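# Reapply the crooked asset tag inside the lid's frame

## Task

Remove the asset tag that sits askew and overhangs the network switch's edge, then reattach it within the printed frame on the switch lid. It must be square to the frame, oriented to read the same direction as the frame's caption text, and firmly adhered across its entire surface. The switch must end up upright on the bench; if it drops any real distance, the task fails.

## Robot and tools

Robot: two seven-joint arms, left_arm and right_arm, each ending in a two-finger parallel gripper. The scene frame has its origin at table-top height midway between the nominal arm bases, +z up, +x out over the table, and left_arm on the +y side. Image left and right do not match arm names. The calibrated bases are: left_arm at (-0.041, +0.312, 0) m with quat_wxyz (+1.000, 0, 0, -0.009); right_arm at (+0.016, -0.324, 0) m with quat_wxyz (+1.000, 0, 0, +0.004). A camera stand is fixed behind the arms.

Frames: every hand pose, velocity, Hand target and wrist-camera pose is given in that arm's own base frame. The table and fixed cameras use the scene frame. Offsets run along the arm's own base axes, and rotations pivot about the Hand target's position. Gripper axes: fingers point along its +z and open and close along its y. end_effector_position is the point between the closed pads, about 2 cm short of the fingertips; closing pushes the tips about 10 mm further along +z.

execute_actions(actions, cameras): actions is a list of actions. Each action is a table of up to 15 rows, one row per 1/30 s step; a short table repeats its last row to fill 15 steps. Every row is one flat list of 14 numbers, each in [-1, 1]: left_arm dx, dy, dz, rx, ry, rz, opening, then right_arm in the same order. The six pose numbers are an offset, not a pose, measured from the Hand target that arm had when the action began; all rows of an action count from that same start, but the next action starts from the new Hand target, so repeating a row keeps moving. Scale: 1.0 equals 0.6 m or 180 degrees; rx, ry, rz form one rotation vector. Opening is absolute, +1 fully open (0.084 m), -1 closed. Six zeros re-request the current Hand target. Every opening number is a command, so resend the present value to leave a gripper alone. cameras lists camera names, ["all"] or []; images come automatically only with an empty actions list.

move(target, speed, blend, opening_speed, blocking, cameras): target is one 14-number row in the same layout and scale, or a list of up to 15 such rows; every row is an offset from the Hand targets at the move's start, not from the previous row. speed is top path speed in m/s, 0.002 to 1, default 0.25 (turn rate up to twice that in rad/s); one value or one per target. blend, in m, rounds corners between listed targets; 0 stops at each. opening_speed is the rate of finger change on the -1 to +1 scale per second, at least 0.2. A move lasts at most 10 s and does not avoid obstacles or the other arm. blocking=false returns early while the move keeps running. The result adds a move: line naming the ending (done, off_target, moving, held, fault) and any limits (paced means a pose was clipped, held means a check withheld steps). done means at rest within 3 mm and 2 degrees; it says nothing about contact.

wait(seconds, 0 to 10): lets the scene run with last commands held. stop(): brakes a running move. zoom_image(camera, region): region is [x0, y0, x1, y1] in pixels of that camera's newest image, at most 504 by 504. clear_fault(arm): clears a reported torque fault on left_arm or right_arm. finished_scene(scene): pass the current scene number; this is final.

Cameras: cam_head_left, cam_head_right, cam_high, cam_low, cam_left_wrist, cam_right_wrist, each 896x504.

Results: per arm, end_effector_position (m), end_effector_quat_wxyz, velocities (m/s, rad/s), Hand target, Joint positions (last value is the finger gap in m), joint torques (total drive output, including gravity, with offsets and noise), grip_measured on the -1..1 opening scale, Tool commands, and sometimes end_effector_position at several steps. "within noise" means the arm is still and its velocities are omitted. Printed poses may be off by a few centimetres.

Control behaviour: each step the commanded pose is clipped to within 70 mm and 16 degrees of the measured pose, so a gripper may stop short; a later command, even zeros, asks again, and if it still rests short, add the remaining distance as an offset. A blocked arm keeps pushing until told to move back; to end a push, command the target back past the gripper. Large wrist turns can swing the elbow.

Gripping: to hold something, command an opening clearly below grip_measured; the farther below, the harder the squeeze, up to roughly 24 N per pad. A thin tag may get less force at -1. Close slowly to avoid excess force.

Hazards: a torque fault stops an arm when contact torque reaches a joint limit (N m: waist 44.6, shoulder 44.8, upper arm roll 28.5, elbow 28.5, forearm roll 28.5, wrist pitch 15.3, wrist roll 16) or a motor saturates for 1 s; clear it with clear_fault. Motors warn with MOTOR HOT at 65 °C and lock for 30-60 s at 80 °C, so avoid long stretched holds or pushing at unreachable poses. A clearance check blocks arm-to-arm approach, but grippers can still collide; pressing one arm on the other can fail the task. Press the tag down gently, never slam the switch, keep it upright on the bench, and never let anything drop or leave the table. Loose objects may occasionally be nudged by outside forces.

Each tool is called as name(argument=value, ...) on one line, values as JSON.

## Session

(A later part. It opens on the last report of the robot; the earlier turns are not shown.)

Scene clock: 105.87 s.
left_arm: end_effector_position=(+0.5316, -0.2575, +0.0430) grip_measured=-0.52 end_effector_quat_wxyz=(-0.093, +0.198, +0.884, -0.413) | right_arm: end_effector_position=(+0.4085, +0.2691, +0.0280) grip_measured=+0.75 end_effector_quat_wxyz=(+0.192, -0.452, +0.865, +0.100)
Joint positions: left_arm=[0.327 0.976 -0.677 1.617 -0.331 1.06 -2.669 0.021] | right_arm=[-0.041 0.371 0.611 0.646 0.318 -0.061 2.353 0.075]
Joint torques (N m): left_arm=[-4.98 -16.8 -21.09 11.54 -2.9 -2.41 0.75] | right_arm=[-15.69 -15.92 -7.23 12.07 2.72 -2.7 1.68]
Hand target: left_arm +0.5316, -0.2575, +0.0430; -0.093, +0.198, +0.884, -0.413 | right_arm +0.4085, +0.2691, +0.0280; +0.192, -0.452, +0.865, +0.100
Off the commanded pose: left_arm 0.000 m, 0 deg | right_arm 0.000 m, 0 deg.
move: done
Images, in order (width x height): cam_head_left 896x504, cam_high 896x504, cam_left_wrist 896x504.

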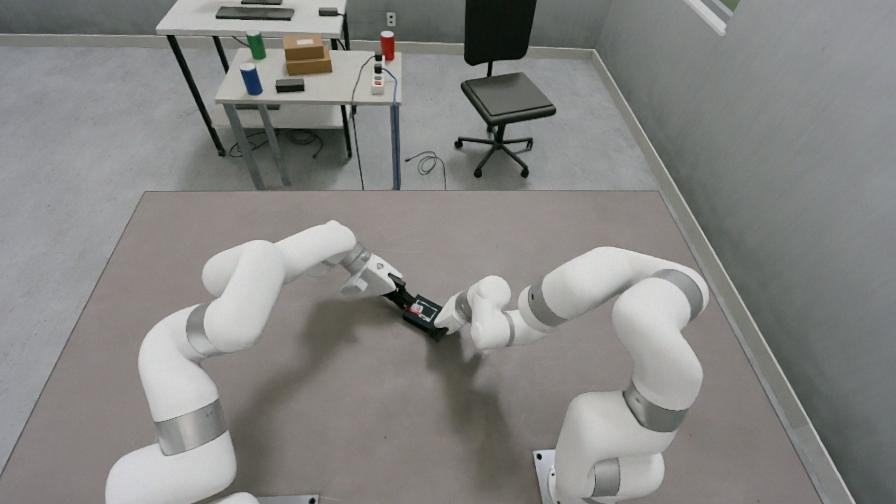

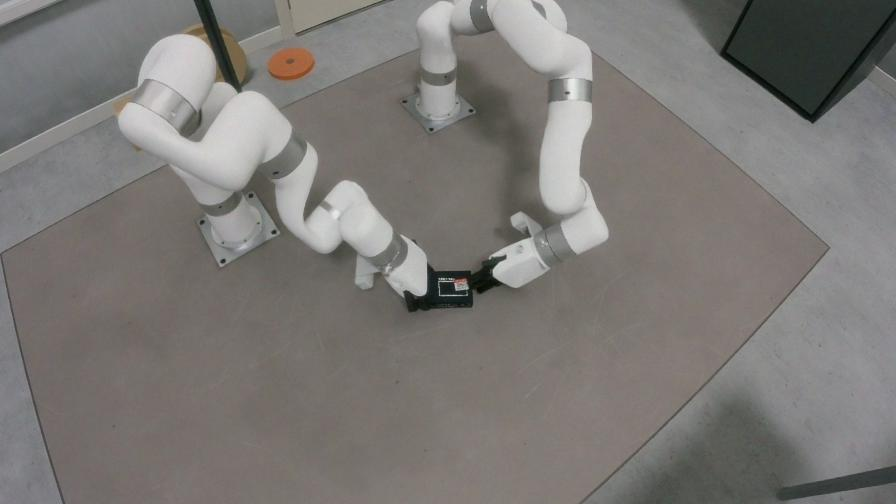

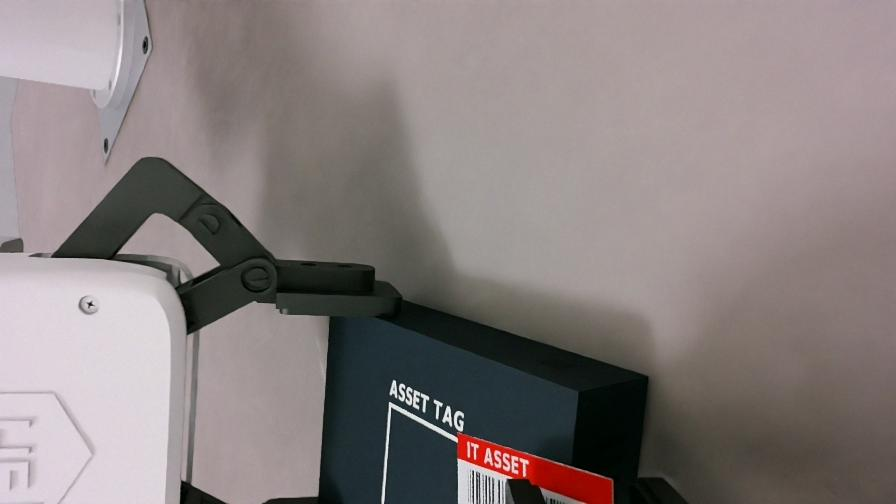

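move(target=[0,0,0,0,0,0,-1,0,0,0,0,0,0,0.2], opening_speed=0.3, cameras=["cam_left_wrist","cam_high","cam_head_left"])

zoom_image(camera="cam_high", region=[430, 250, 510, 310])

zoom_image(camera="cam_head_left", region=[380, 270, 440, 330])

zoom_image(camera="cam_left_wrist", region=[448, 352, 798, 504])

Scene clock: 116.90 s.
left_arm: end_effector_position=(+0.5316, -0.2577, +0.0431) grip_measured=-0.97 end_effector_quat_wxyz=(-0.093, +0.198, +0.884, -0.413) | right_arm: end_effector_position=(+0.4085, +0.2691, +0.0280) grip_measured=+0.75 end_effector_quat_wxyz=(+0.192, -0.452, +0.865, +0.100)
Joint positions: left_arm=[0.327 0.976 -0.677 1.617 -0.331 1.06 -2.669 0.001] | right_arm=[-0.041 0.371 0.611 0.646 0.318 -0.061 2.353 0.075]
Joint torques (N m): left_arm=[7.22 -15.4 5.79 6.05 6.03 -2.75 0.5] | right_arm=[-15.61 -15.8 -7.04 12.06 2.71 -2.64 1.74]
Hand target: left_arm +0.5316, -0.2575, +0.0430; -0.093, +0.198, +0.884, -0.413 | right_arm +0.4085, +0.2691, +0.0280; +0.192, -0.452, +0.865, +0.100
Off the commanded pose: left_arm 0.000 m, 0 deg | right_arm 0.000 m, 0 deg.
move: done
Images, in order (width x height): cam_head_left 896x504, cam_high 896x504, cam_left_wrist 896x504.

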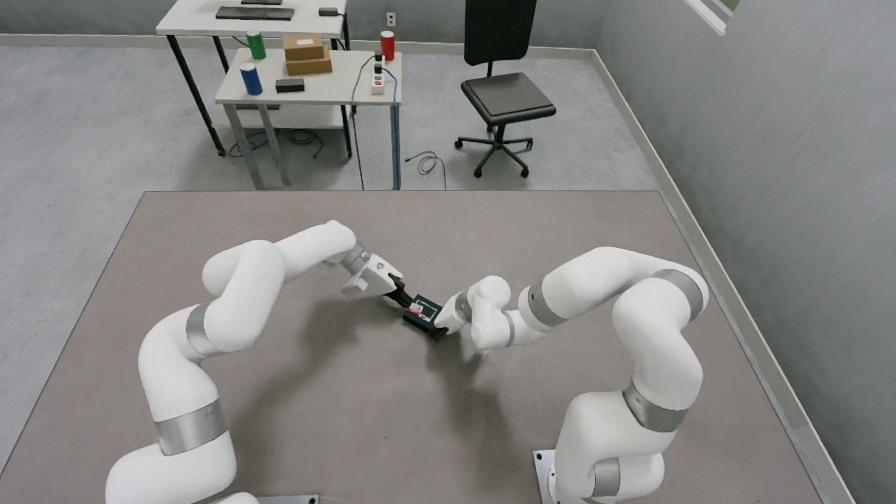

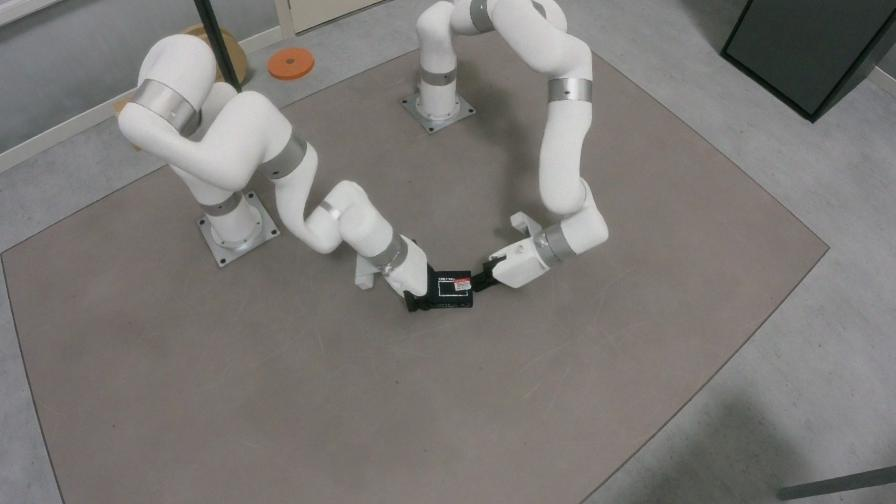

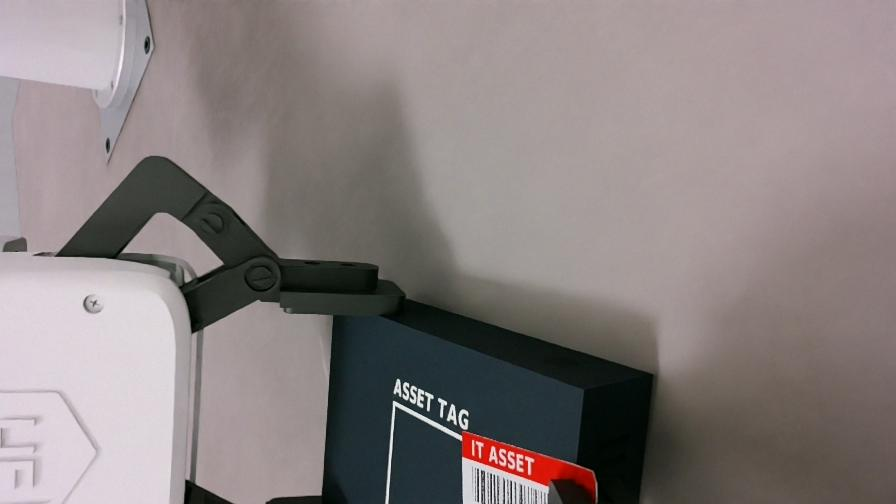

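Scaled by 6.300 from the camera's 896x504 image, which has a finer 1280x720 frame.

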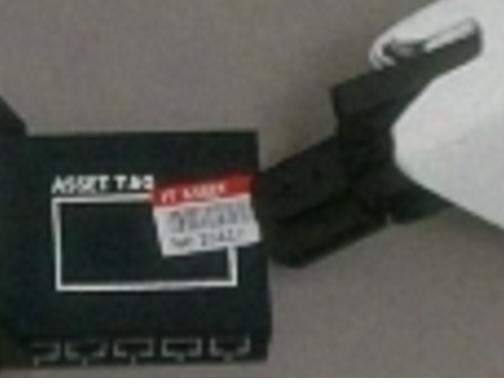

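Scaled by 8.400 from the camera's 896x504 image, which has a finer 1280x720 frame.

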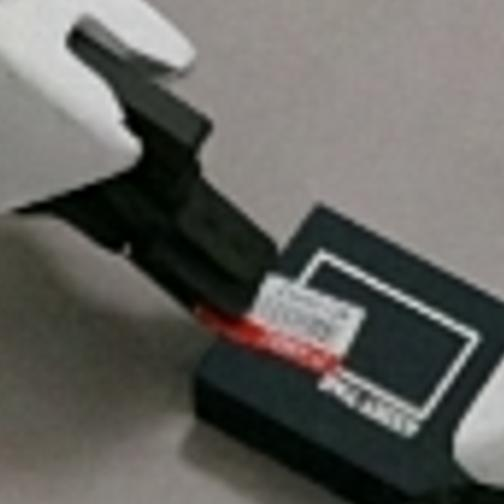

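Scaled by 1.440 from the camera's 896x504 image, which has a finer 1280x720 frame.

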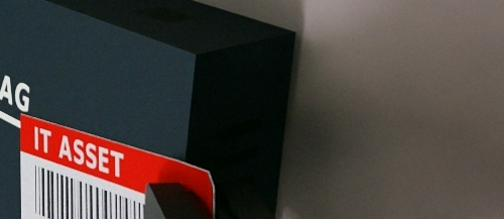

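move(target=[[-0.0035,-0.0075,0.0333,0,0,0,-1,0,0,0,0,0,0,0.2],[-0.0106,-0.0226,0.075,0,0,0,-1,0,0,0,0,0,0,0.2],[-0.0177,-0.0377,0.125,0,0,0,-1,0,0,0,0,0,0,0.2]], speed=0.02, blend=[0.005,0.005,0], cameras=["cam_left_wrist","cam_high","cam_head_left"])

zoom_image(camera="cam_high", region=[430, 230, 510, 310])

zoom_image(camera="cam_head_left", region=[380, 260, 450, 330])

Scene clock: 130.30 s.
left_arm: end_effector_position=(+0.5210, -0.2801, +0.1179) grip_measured=-1.00 end_effector_quat_wxyz=(-0.093, +0.198, +0.884, -0.413) | right_arm: end_effector_position=(+0.4085, +0.2691, +0.0280) grip_measured=+0.75 end_effector_quat_wxyz=(+0.192, -0.452, +0.865, +0.100)
Joint positions: left_arm=[0.343 0.829 -0.739 1.568 -0.377 1.108 -2.754 0] | right_arm=[-0.041 0.371 0.611 0.646 0.318 -0.061 2.353 0.075]
Joint torques (N m): left_arm=[5.28 -23.79 -20.44 12.99 -3.06 1.51 -0.97] | right_arm=[6.05 -13.55 2.94 10.65 -2 0.46 0.53]
Hand target: left_arm +0.5210, -0.2801, +0.1180; -0.093, +0.198, +0.884, -0.413 | right_arm +0.4085, +0.2691, +0.0280; +0.192, -0.452, +0.865, +0.100
Off the commanded pose: left_arm 0.000 m, 0 deg | right_arm 0.000 m, 0 deg.
move: done
Images, in order (width x height): cam_head_left 896x504, cam_high 896x504, cam_left_wrist 896x504.

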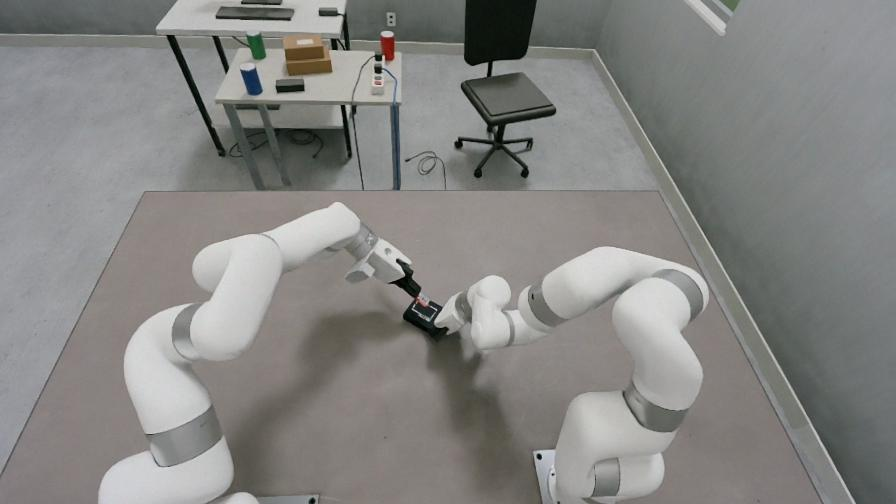

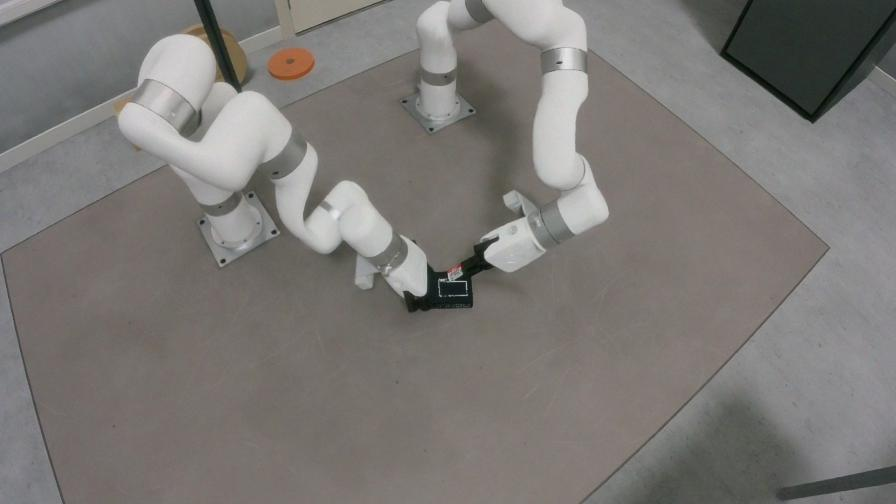

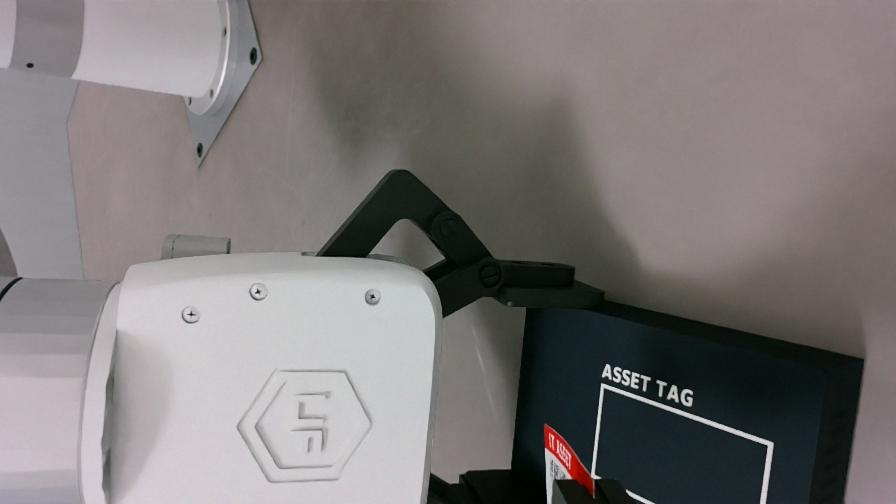

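Scaled by 6.300 from the camera's 896x504 image, which has a finer 1280x720 frame.

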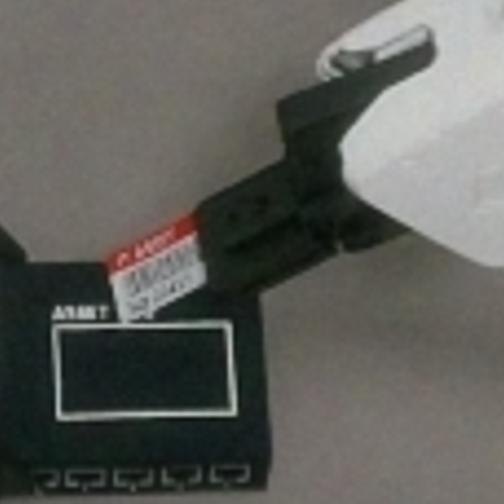

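Scaled by 7.200 from the camera's 896x504 image, which has a finer 1280x720 frame.

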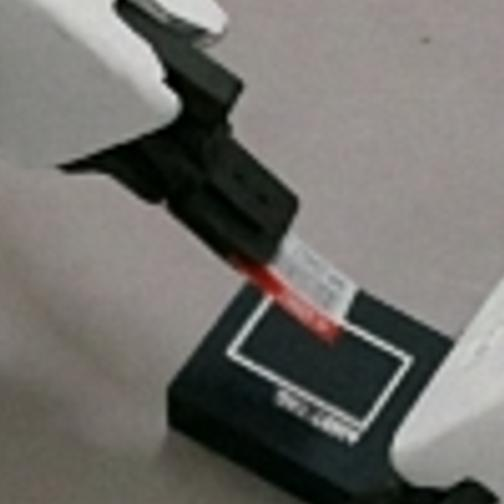

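move(target=[-0.0045,-0.0332,-0.0425,0,0,-0.045,-1,0,0,0,0,0,0,0.2], speed=0.08, cameras=["cam_left_wrist","cam_high","cam_head_left","cam_head_right"])

zoom_image(camera="cam_high", region=[425, 260, 485, 320])

zoom_image(camera="cam_head_left", region=[395, 285, 445, 335])

zoom_image(camera="cam_head_right", region=[405, 285, 455, 335])

Scene clock: 141.37 s.
left_arm: end_effector_position=(+0.5183, -0.3000, +0.0925) grip_measured=-1.00 end_effector_quat_wxyz=(-0.122, +0.260, +0.868, -0.405) | right_arm: end_effector_position=(+0.4085, +0.2691, +0.0280) grip_measured=+0.75 end_effector_quat_wxyz=(+0.192, -0.452, +0.865, +0.100)
Joint positions: left_arm=[0.243 0.956 -0.713 1.729 -0.285 1.209 -2.723 0] | right_arm=[-0.041 0.371 0.611 0.646 0.318 -0.061 2.353 0.075]
Joint torques (N m): left_arm=[-5.14 -17.38 -10.9 17.28 1.51 1.53 0.68] | right_arm=[5.94 -11.11 1.88 9.59 1.14 0.4 1.19]
Hand target: left_arm +0.5183, -0.3001, +0.0925; -0.122, +0.260, +0.868, -0.405 | right_arm +0.4085, +0.2691, +0.0280; +0.192, -0.452, +0.865, +0.100
Off the commanded pose: left_arm 0.000 m, 0 deg | right_arm 0.000 m, 0 deg.
move: done
Images, in order (width x height): cam_head_left 896x504, cam_head_right 896x504, cam_high 896x504, cam_left_wrist 896x504.

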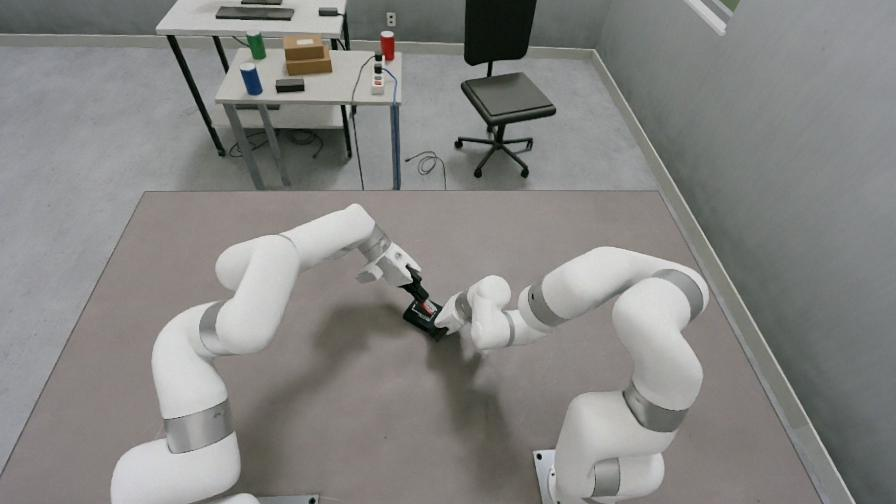

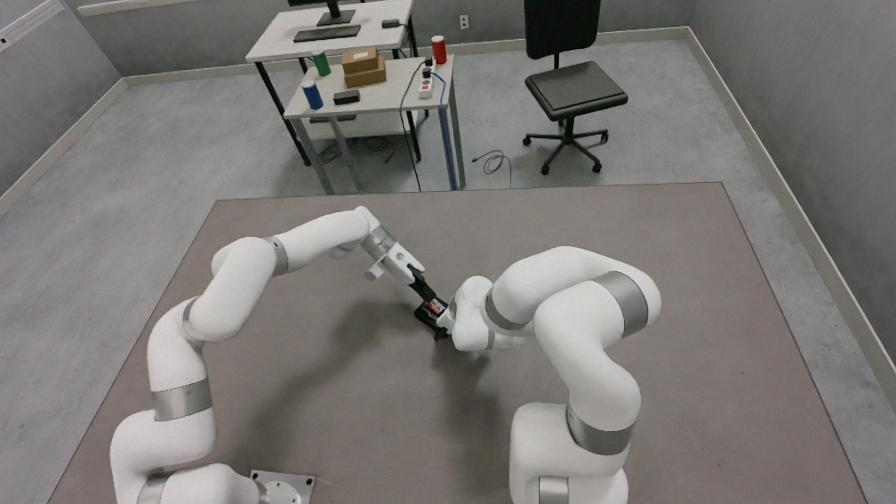

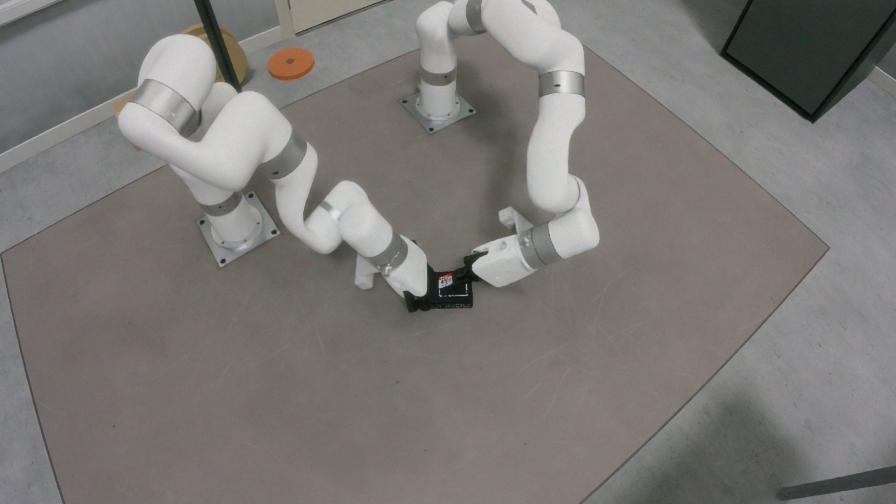

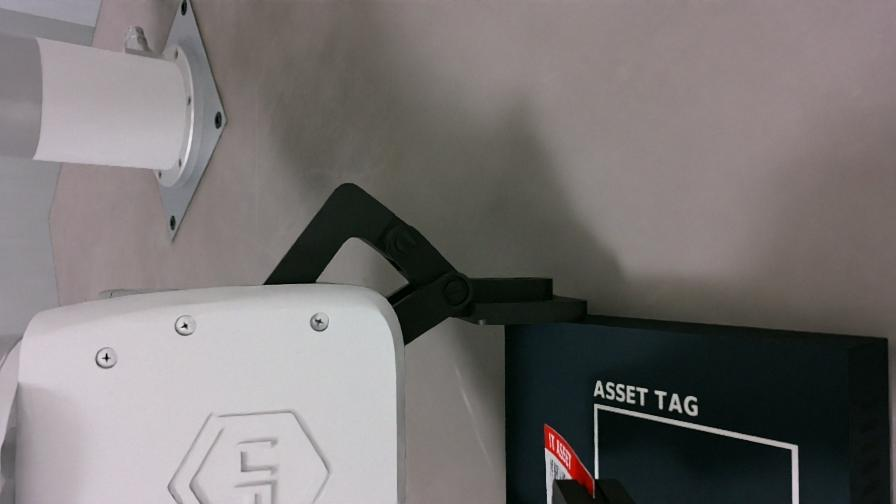

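Scaled by 8.400 from the camera's 896x504 image, which has a finer 1280x720 frame.

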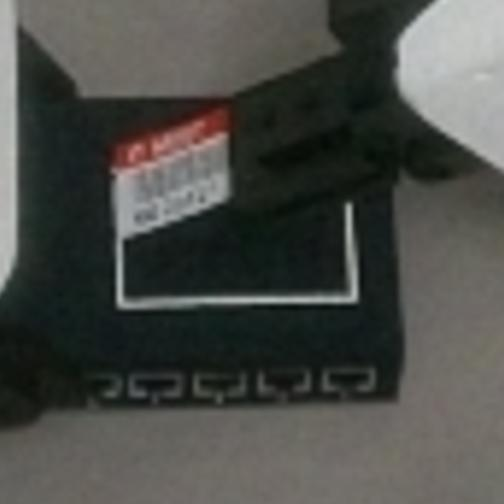

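Scaled by 10.080 from the camera's 896x504 image, which has a finer 1280x720 frame.

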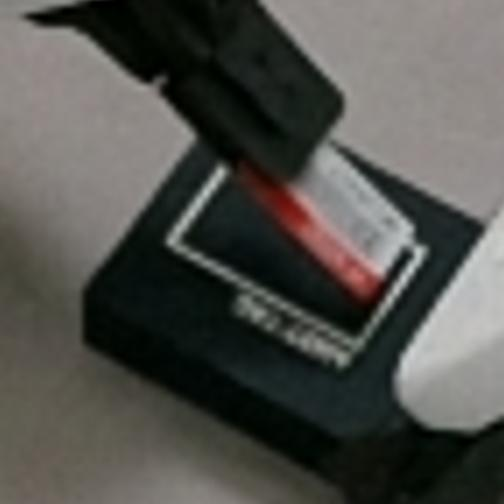

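Scaled by 10.080 from the camera's 896x504 image, which has a finer 1280x720 frame.

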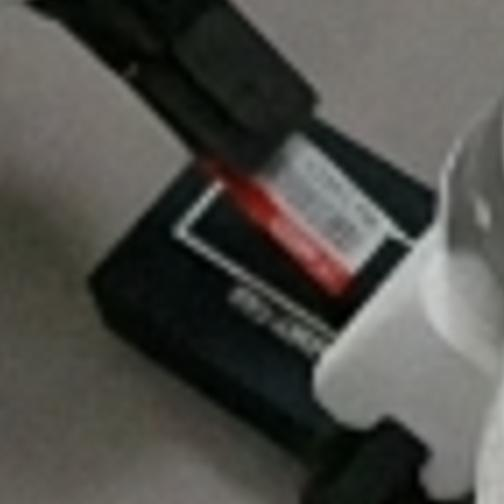

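move(target=[0.0027,0.0042,-0.0167,0,0,0,-1,0,0,0,0,0,0,0.2], speed=0.05, cameras=["cam_high","cam_head_left","cam_low"])

zoom_image(camera="cam_high", region=[425, 260, 485, 320])

zoom_image(camera="cam_head_left", region=[395, 285, 445, 335])

zoom_image(camera="cam_low", region=[450, 235, 510, 275])

Scene clock: 157.47 s.
left_arm: end_effector_position=(+0.5199, -0.2976, +0.0825) grip_measured=-1.00 end_effector_quat_wxyz=(-0.122, +0.260, +0.868, -0.405) | right_arm: end_effector_position=(+0.4085, +0.2691, +0.0280) grip_measured=+0.75 end_effector_quat_wxyz=(+0.192, -0.452, +0.865, +0.100)
Joint positions: left_arm=[0.241 0.975 -0.706 1.736 -0.279 1.203 -2.713 0] | right_arm=[-0.041 0.371 0.611 0.646 0.318 -0.061 2.353 0.075]
Joint torques (N m): left_arm=[-4.78 -17.25 -11.02 17.13 1.64 -2.24 0.67] | right_arm=[5.79 -9.06 1.29 8.64 2.81 0.33 1.24]
Hand target: left_arm +0.5199, -0.2975, +0.0824; -0.122, +0.260, +0.868, -0.405 | right_arm +0.4085, +0.2691, +0.0280; +0.192, -0.452, +0.865, +0.100
Off the commanded pose: left_arm 0.000 m, 0 deg | right_arm 0.000 m, 0 deg.
move: done
Images, in order (width x height): cam_head_left 896x504, cam_high 896x504, cam_low 896x504.

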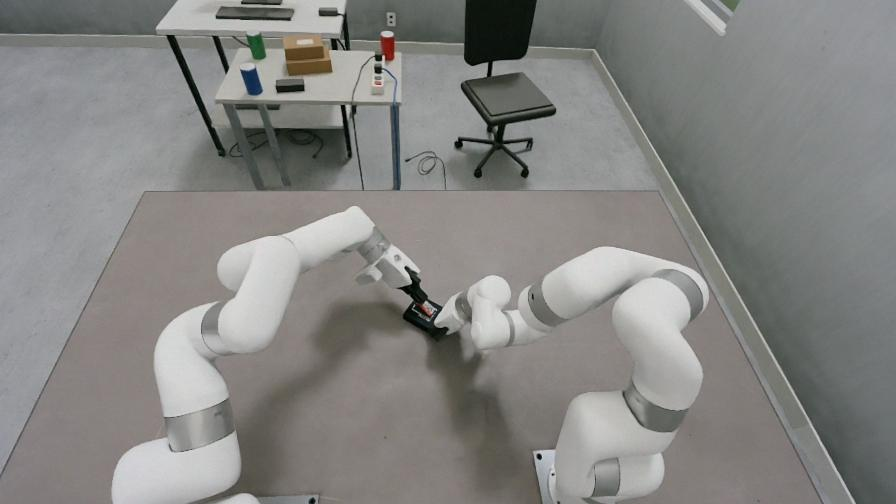

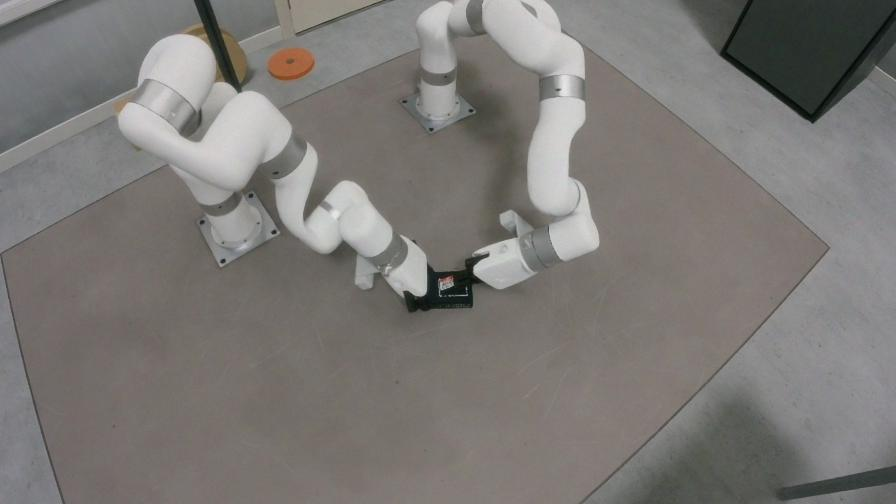

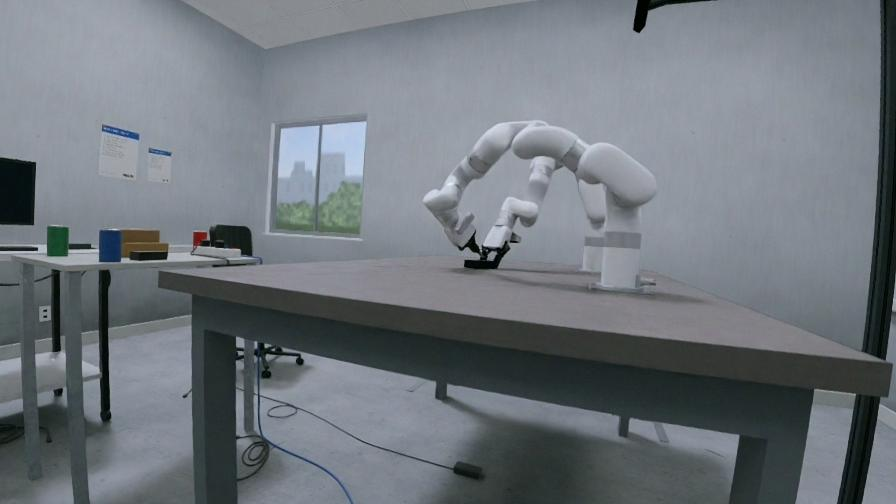

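Scaled by 8.400 from the camera's 896x504 image, which has a finer 1280x720 frame.

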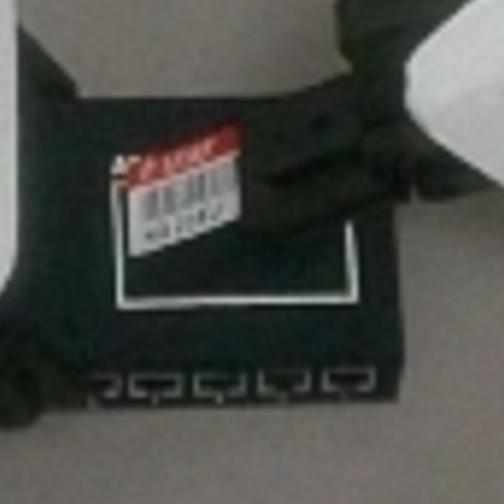

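Scaled by 10.080 from the camera's 896x504 image, which has a finer 1280x720 frame.

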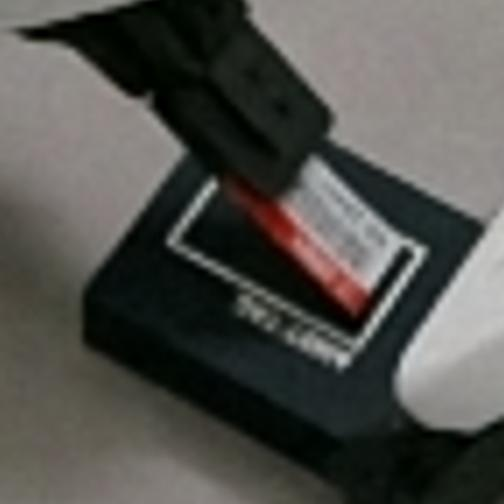

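Scaled by 8.400 from the camera's 896x504 image, which has a finer 1280x720 frame.

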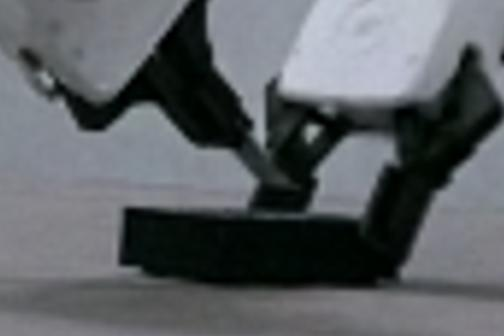

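move(target=[0.0095,-0.0032,-0.0067,0,0,-0.0167,-1,0,0,0,0,0,0,0.2], speed=0.05, cameras=["cam_high","cam_head_left","cam_low"])

zoom_image(camera="cam_high", region=[430, 265, 480, 315])

zoom_image(camera="cam_head_left", region=[400, 290, 440, 330])

zoom_image(camera="cam_low", region=[460, 245, 500, 275])

Scene clock: 171.80 s.
left_arm: end_effector_position=(+0.5256, -0.2995, +0.0784) grip_measured=-1.00 end_effector_quat_wxyz=(-0.132, +0.283, +0.861, -0.402) | right_arm: end_effector_position=(+0.4085, +0.2691, +0.0280) grip_measured=+0.75 end_effector_quat_wxyz=(+0.192, -0.452, +0.865, +0.100)
Joint positions: left_arm=[0.2 1.032 -0.694 1.843 -0.243 1.278 -2.704 0] | right_arm=[-0.041 0.371 0.611 0.646 0.318 -0.061 2.353 0.075]
Joint torques (N m): left_arm=[-4.89 -18.4 -10.74 17.36 1.49 1.61 0.64] | right_arm=[6.08 -9.1 1.16 7.52 2.79 0.41 1.22]
Hand target: left_arm +0.5256, -0.2995, +0.0784; -0.132, +0.283, +0.861, -0.402 | right_arm +0.4085, +0.2691, +0.0280; +0.192, -0.452, +0.865, +0.100
Off the commanded pose: left_arm 0.000 m, 0 deg | right_arm 0.000 m, 0 deg.
move: done
Images, in order (width x height): cam_head_left 896x504, cam_high 896x504, cam_low 896x504.

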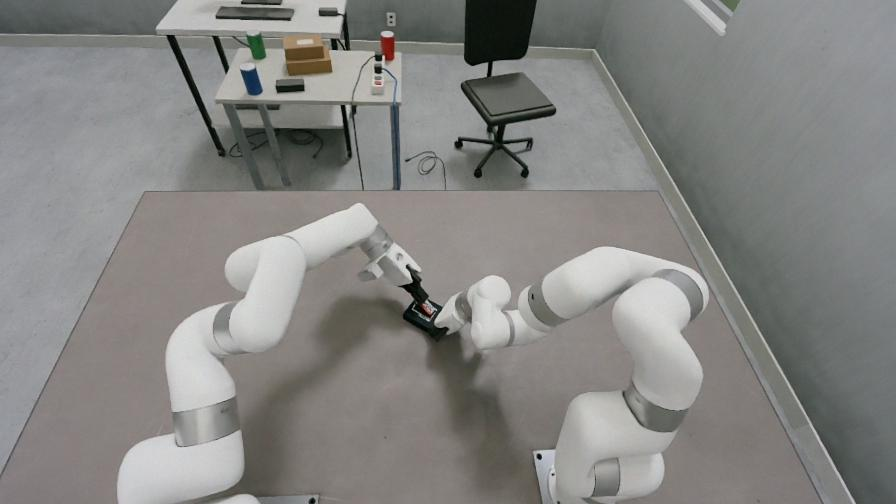

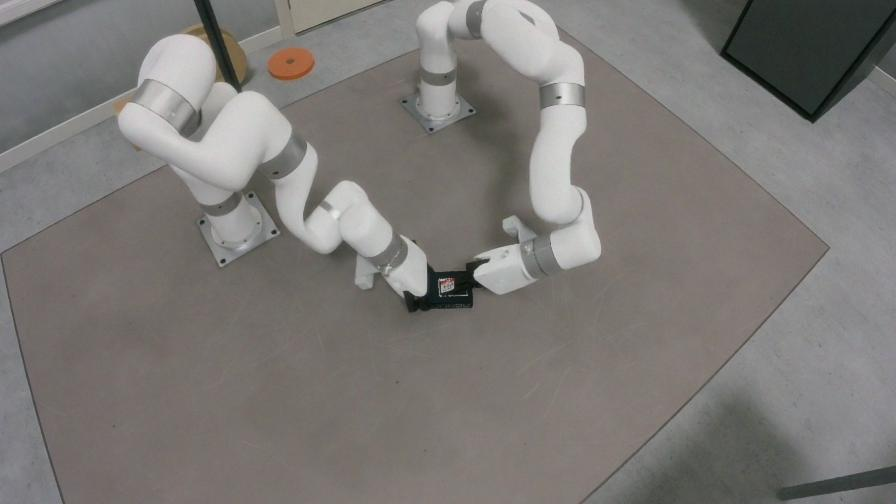

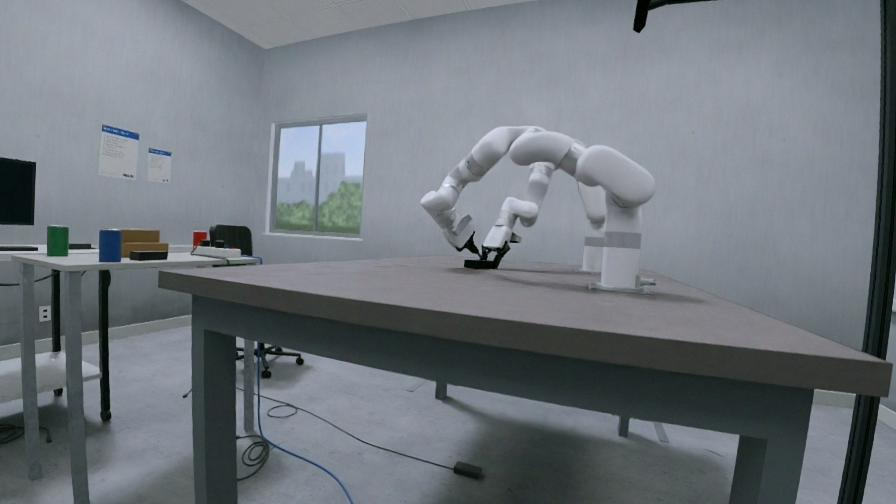

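Scaled by 10.080 from the camera's 896x504 image, which has a finer 1280x720 frame.

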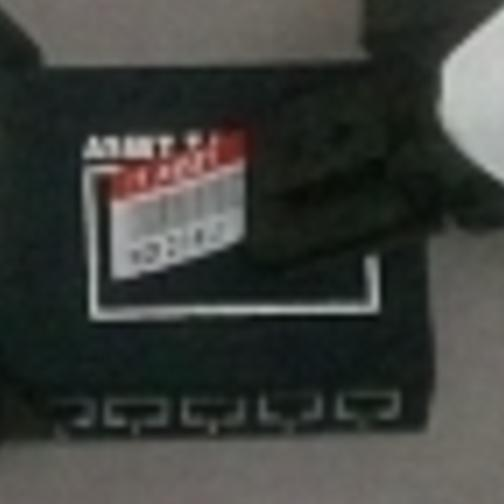

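Scaled by 12.600 from the camera's 896x504 image, which has a finer 1280x720 frame.

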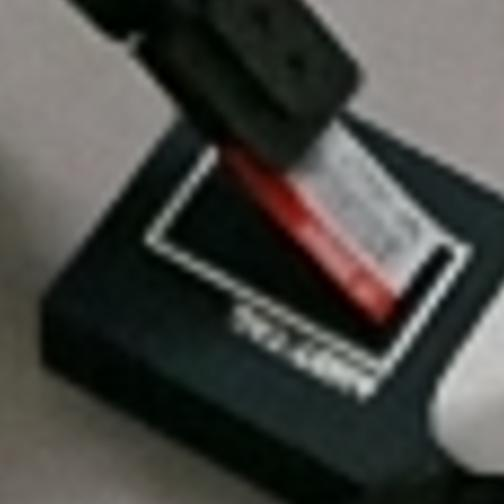

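Scaled by 12.600 from the camera's 896x504 image, which has a finer 1280x720 frame.

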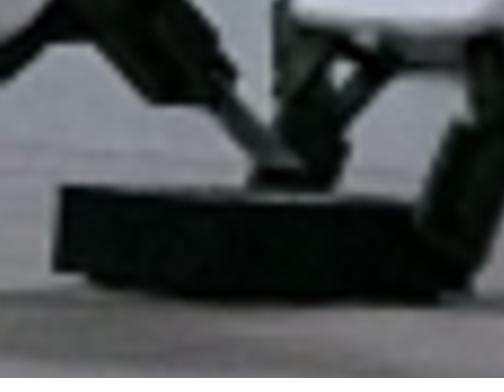

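move(target=[[0.0042,-0.0027,0,0,0,0,-1,0,0,0,0,0,0,0.2],[0.0042,-0.0027,-0.01,0,0,0,-1,0,0,0,0,0,0,0.2]], speed=0.03, cameras=["cam_high","cam_head_left","cam_low"])

zoom_image(camera="cam_high", region=[430, 265, 480, 315])

zoom_image(camera="cam_head_left", region=[400, 290, 440, 330])

zoom_image(camera="cam_low", region=[460, 245, 500, 275])

Scene clock: 182.77 s.
left_arm: end_effector_position=(+0.5281, -0.3011, +0.0725) grip_measured=-1.00 end_effector_quat_wxyz=(-0.132, +0.283, +0.861, -0.402) | right_arm: end_effector_position=(+0.4085, +0.2691, +0.0280) grip_measured=+0.75 end_effector_quat_wxyz=(+0.192, -0.452, +0.865, +0.100)
Joint positions: left_arm=[0.189 1.051 -0.689 1.864 -0.238 1.278 -2.703 0] | right_arm=[-0.041 0.371 0.611 0.646 0.318 -0.061 2.353 0.075]
Joint torques (N m): left_arm=[-4.95 -18.81 -10.72 17.24 1.54 -2.26 0.67] | right_arm=[6.09 -9.35 1.29 7.3 2.83 0.44 1.24]
Hand target: left_arm +0.5281, -0.3011, +0.0724; -0.132, +0.283, +0.861, -0.402 | right_arm +0.4085, +0.2691, +0.0280; +0.192, -0.452, +0.865, +0.100
Off the commanded pose: left_arm 0.000 m, 0 deg | right_arm 0.000 m, 0 deg.
move: done
Images, in order (width x height): cam_head_left 896x504, cam_high 896x504, cam_low 896x504.

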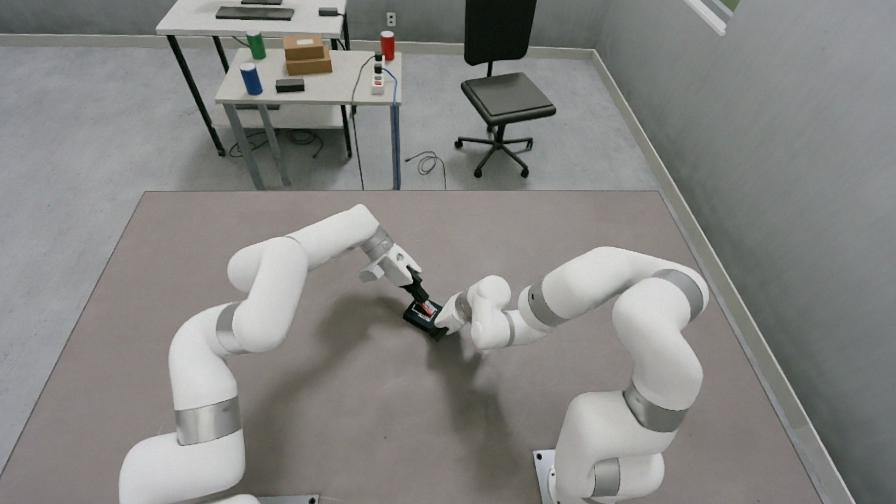

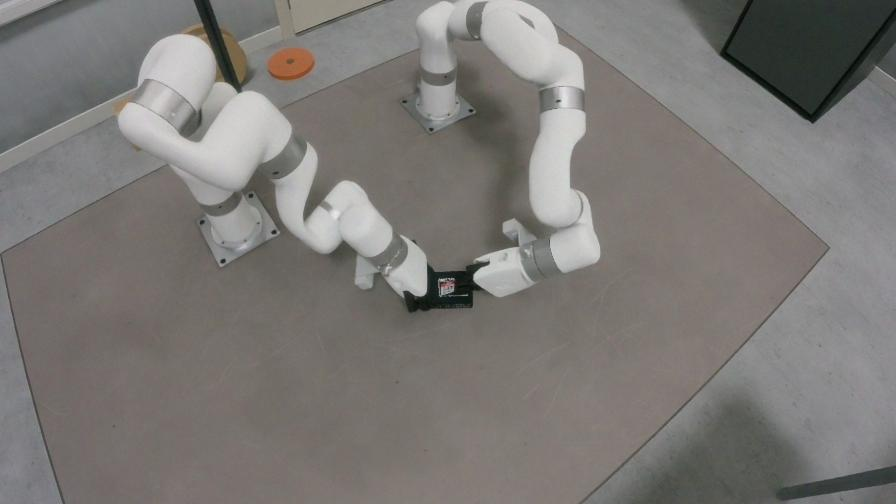

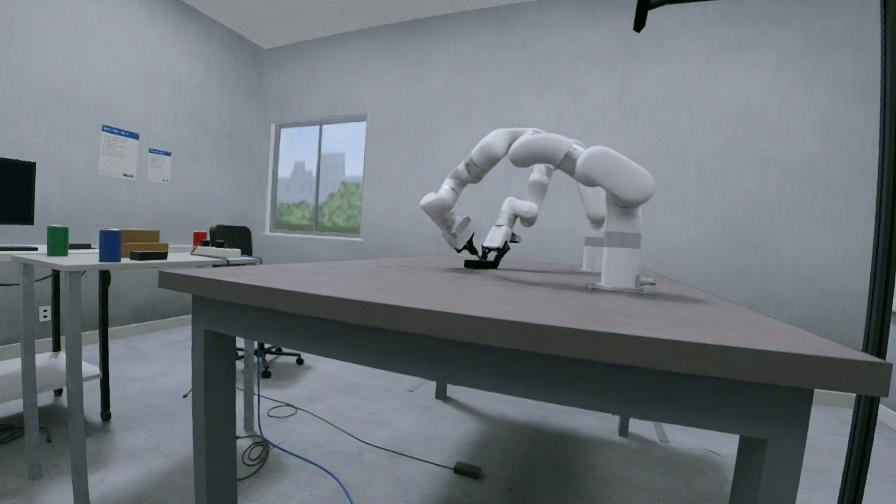

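Scaled by 10.080 from the camera's 896x504 image, which has a finer 1280x720 frame.

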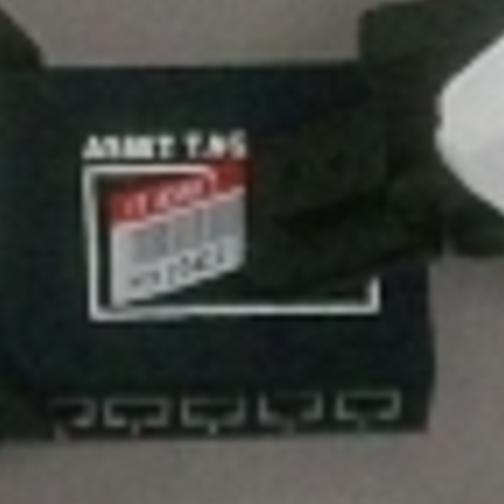

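Scaled by 12.600 from the camera's 896x504 image, which has a finer 1280x720 frame.

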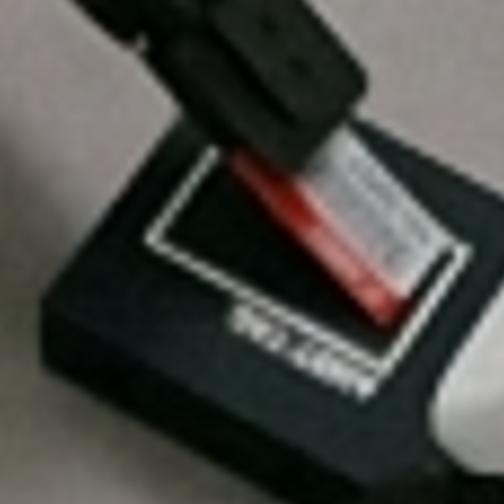

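Scaled by 12.600 from the camera's 896x504 image, which has a finer 1280x720 frame.

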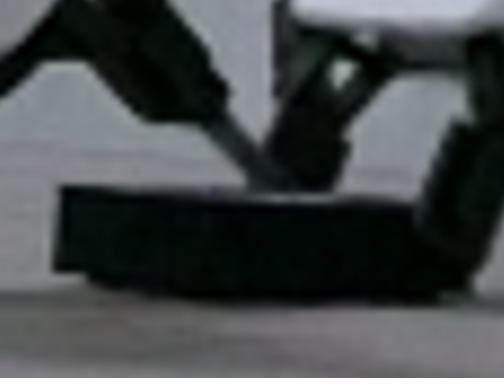

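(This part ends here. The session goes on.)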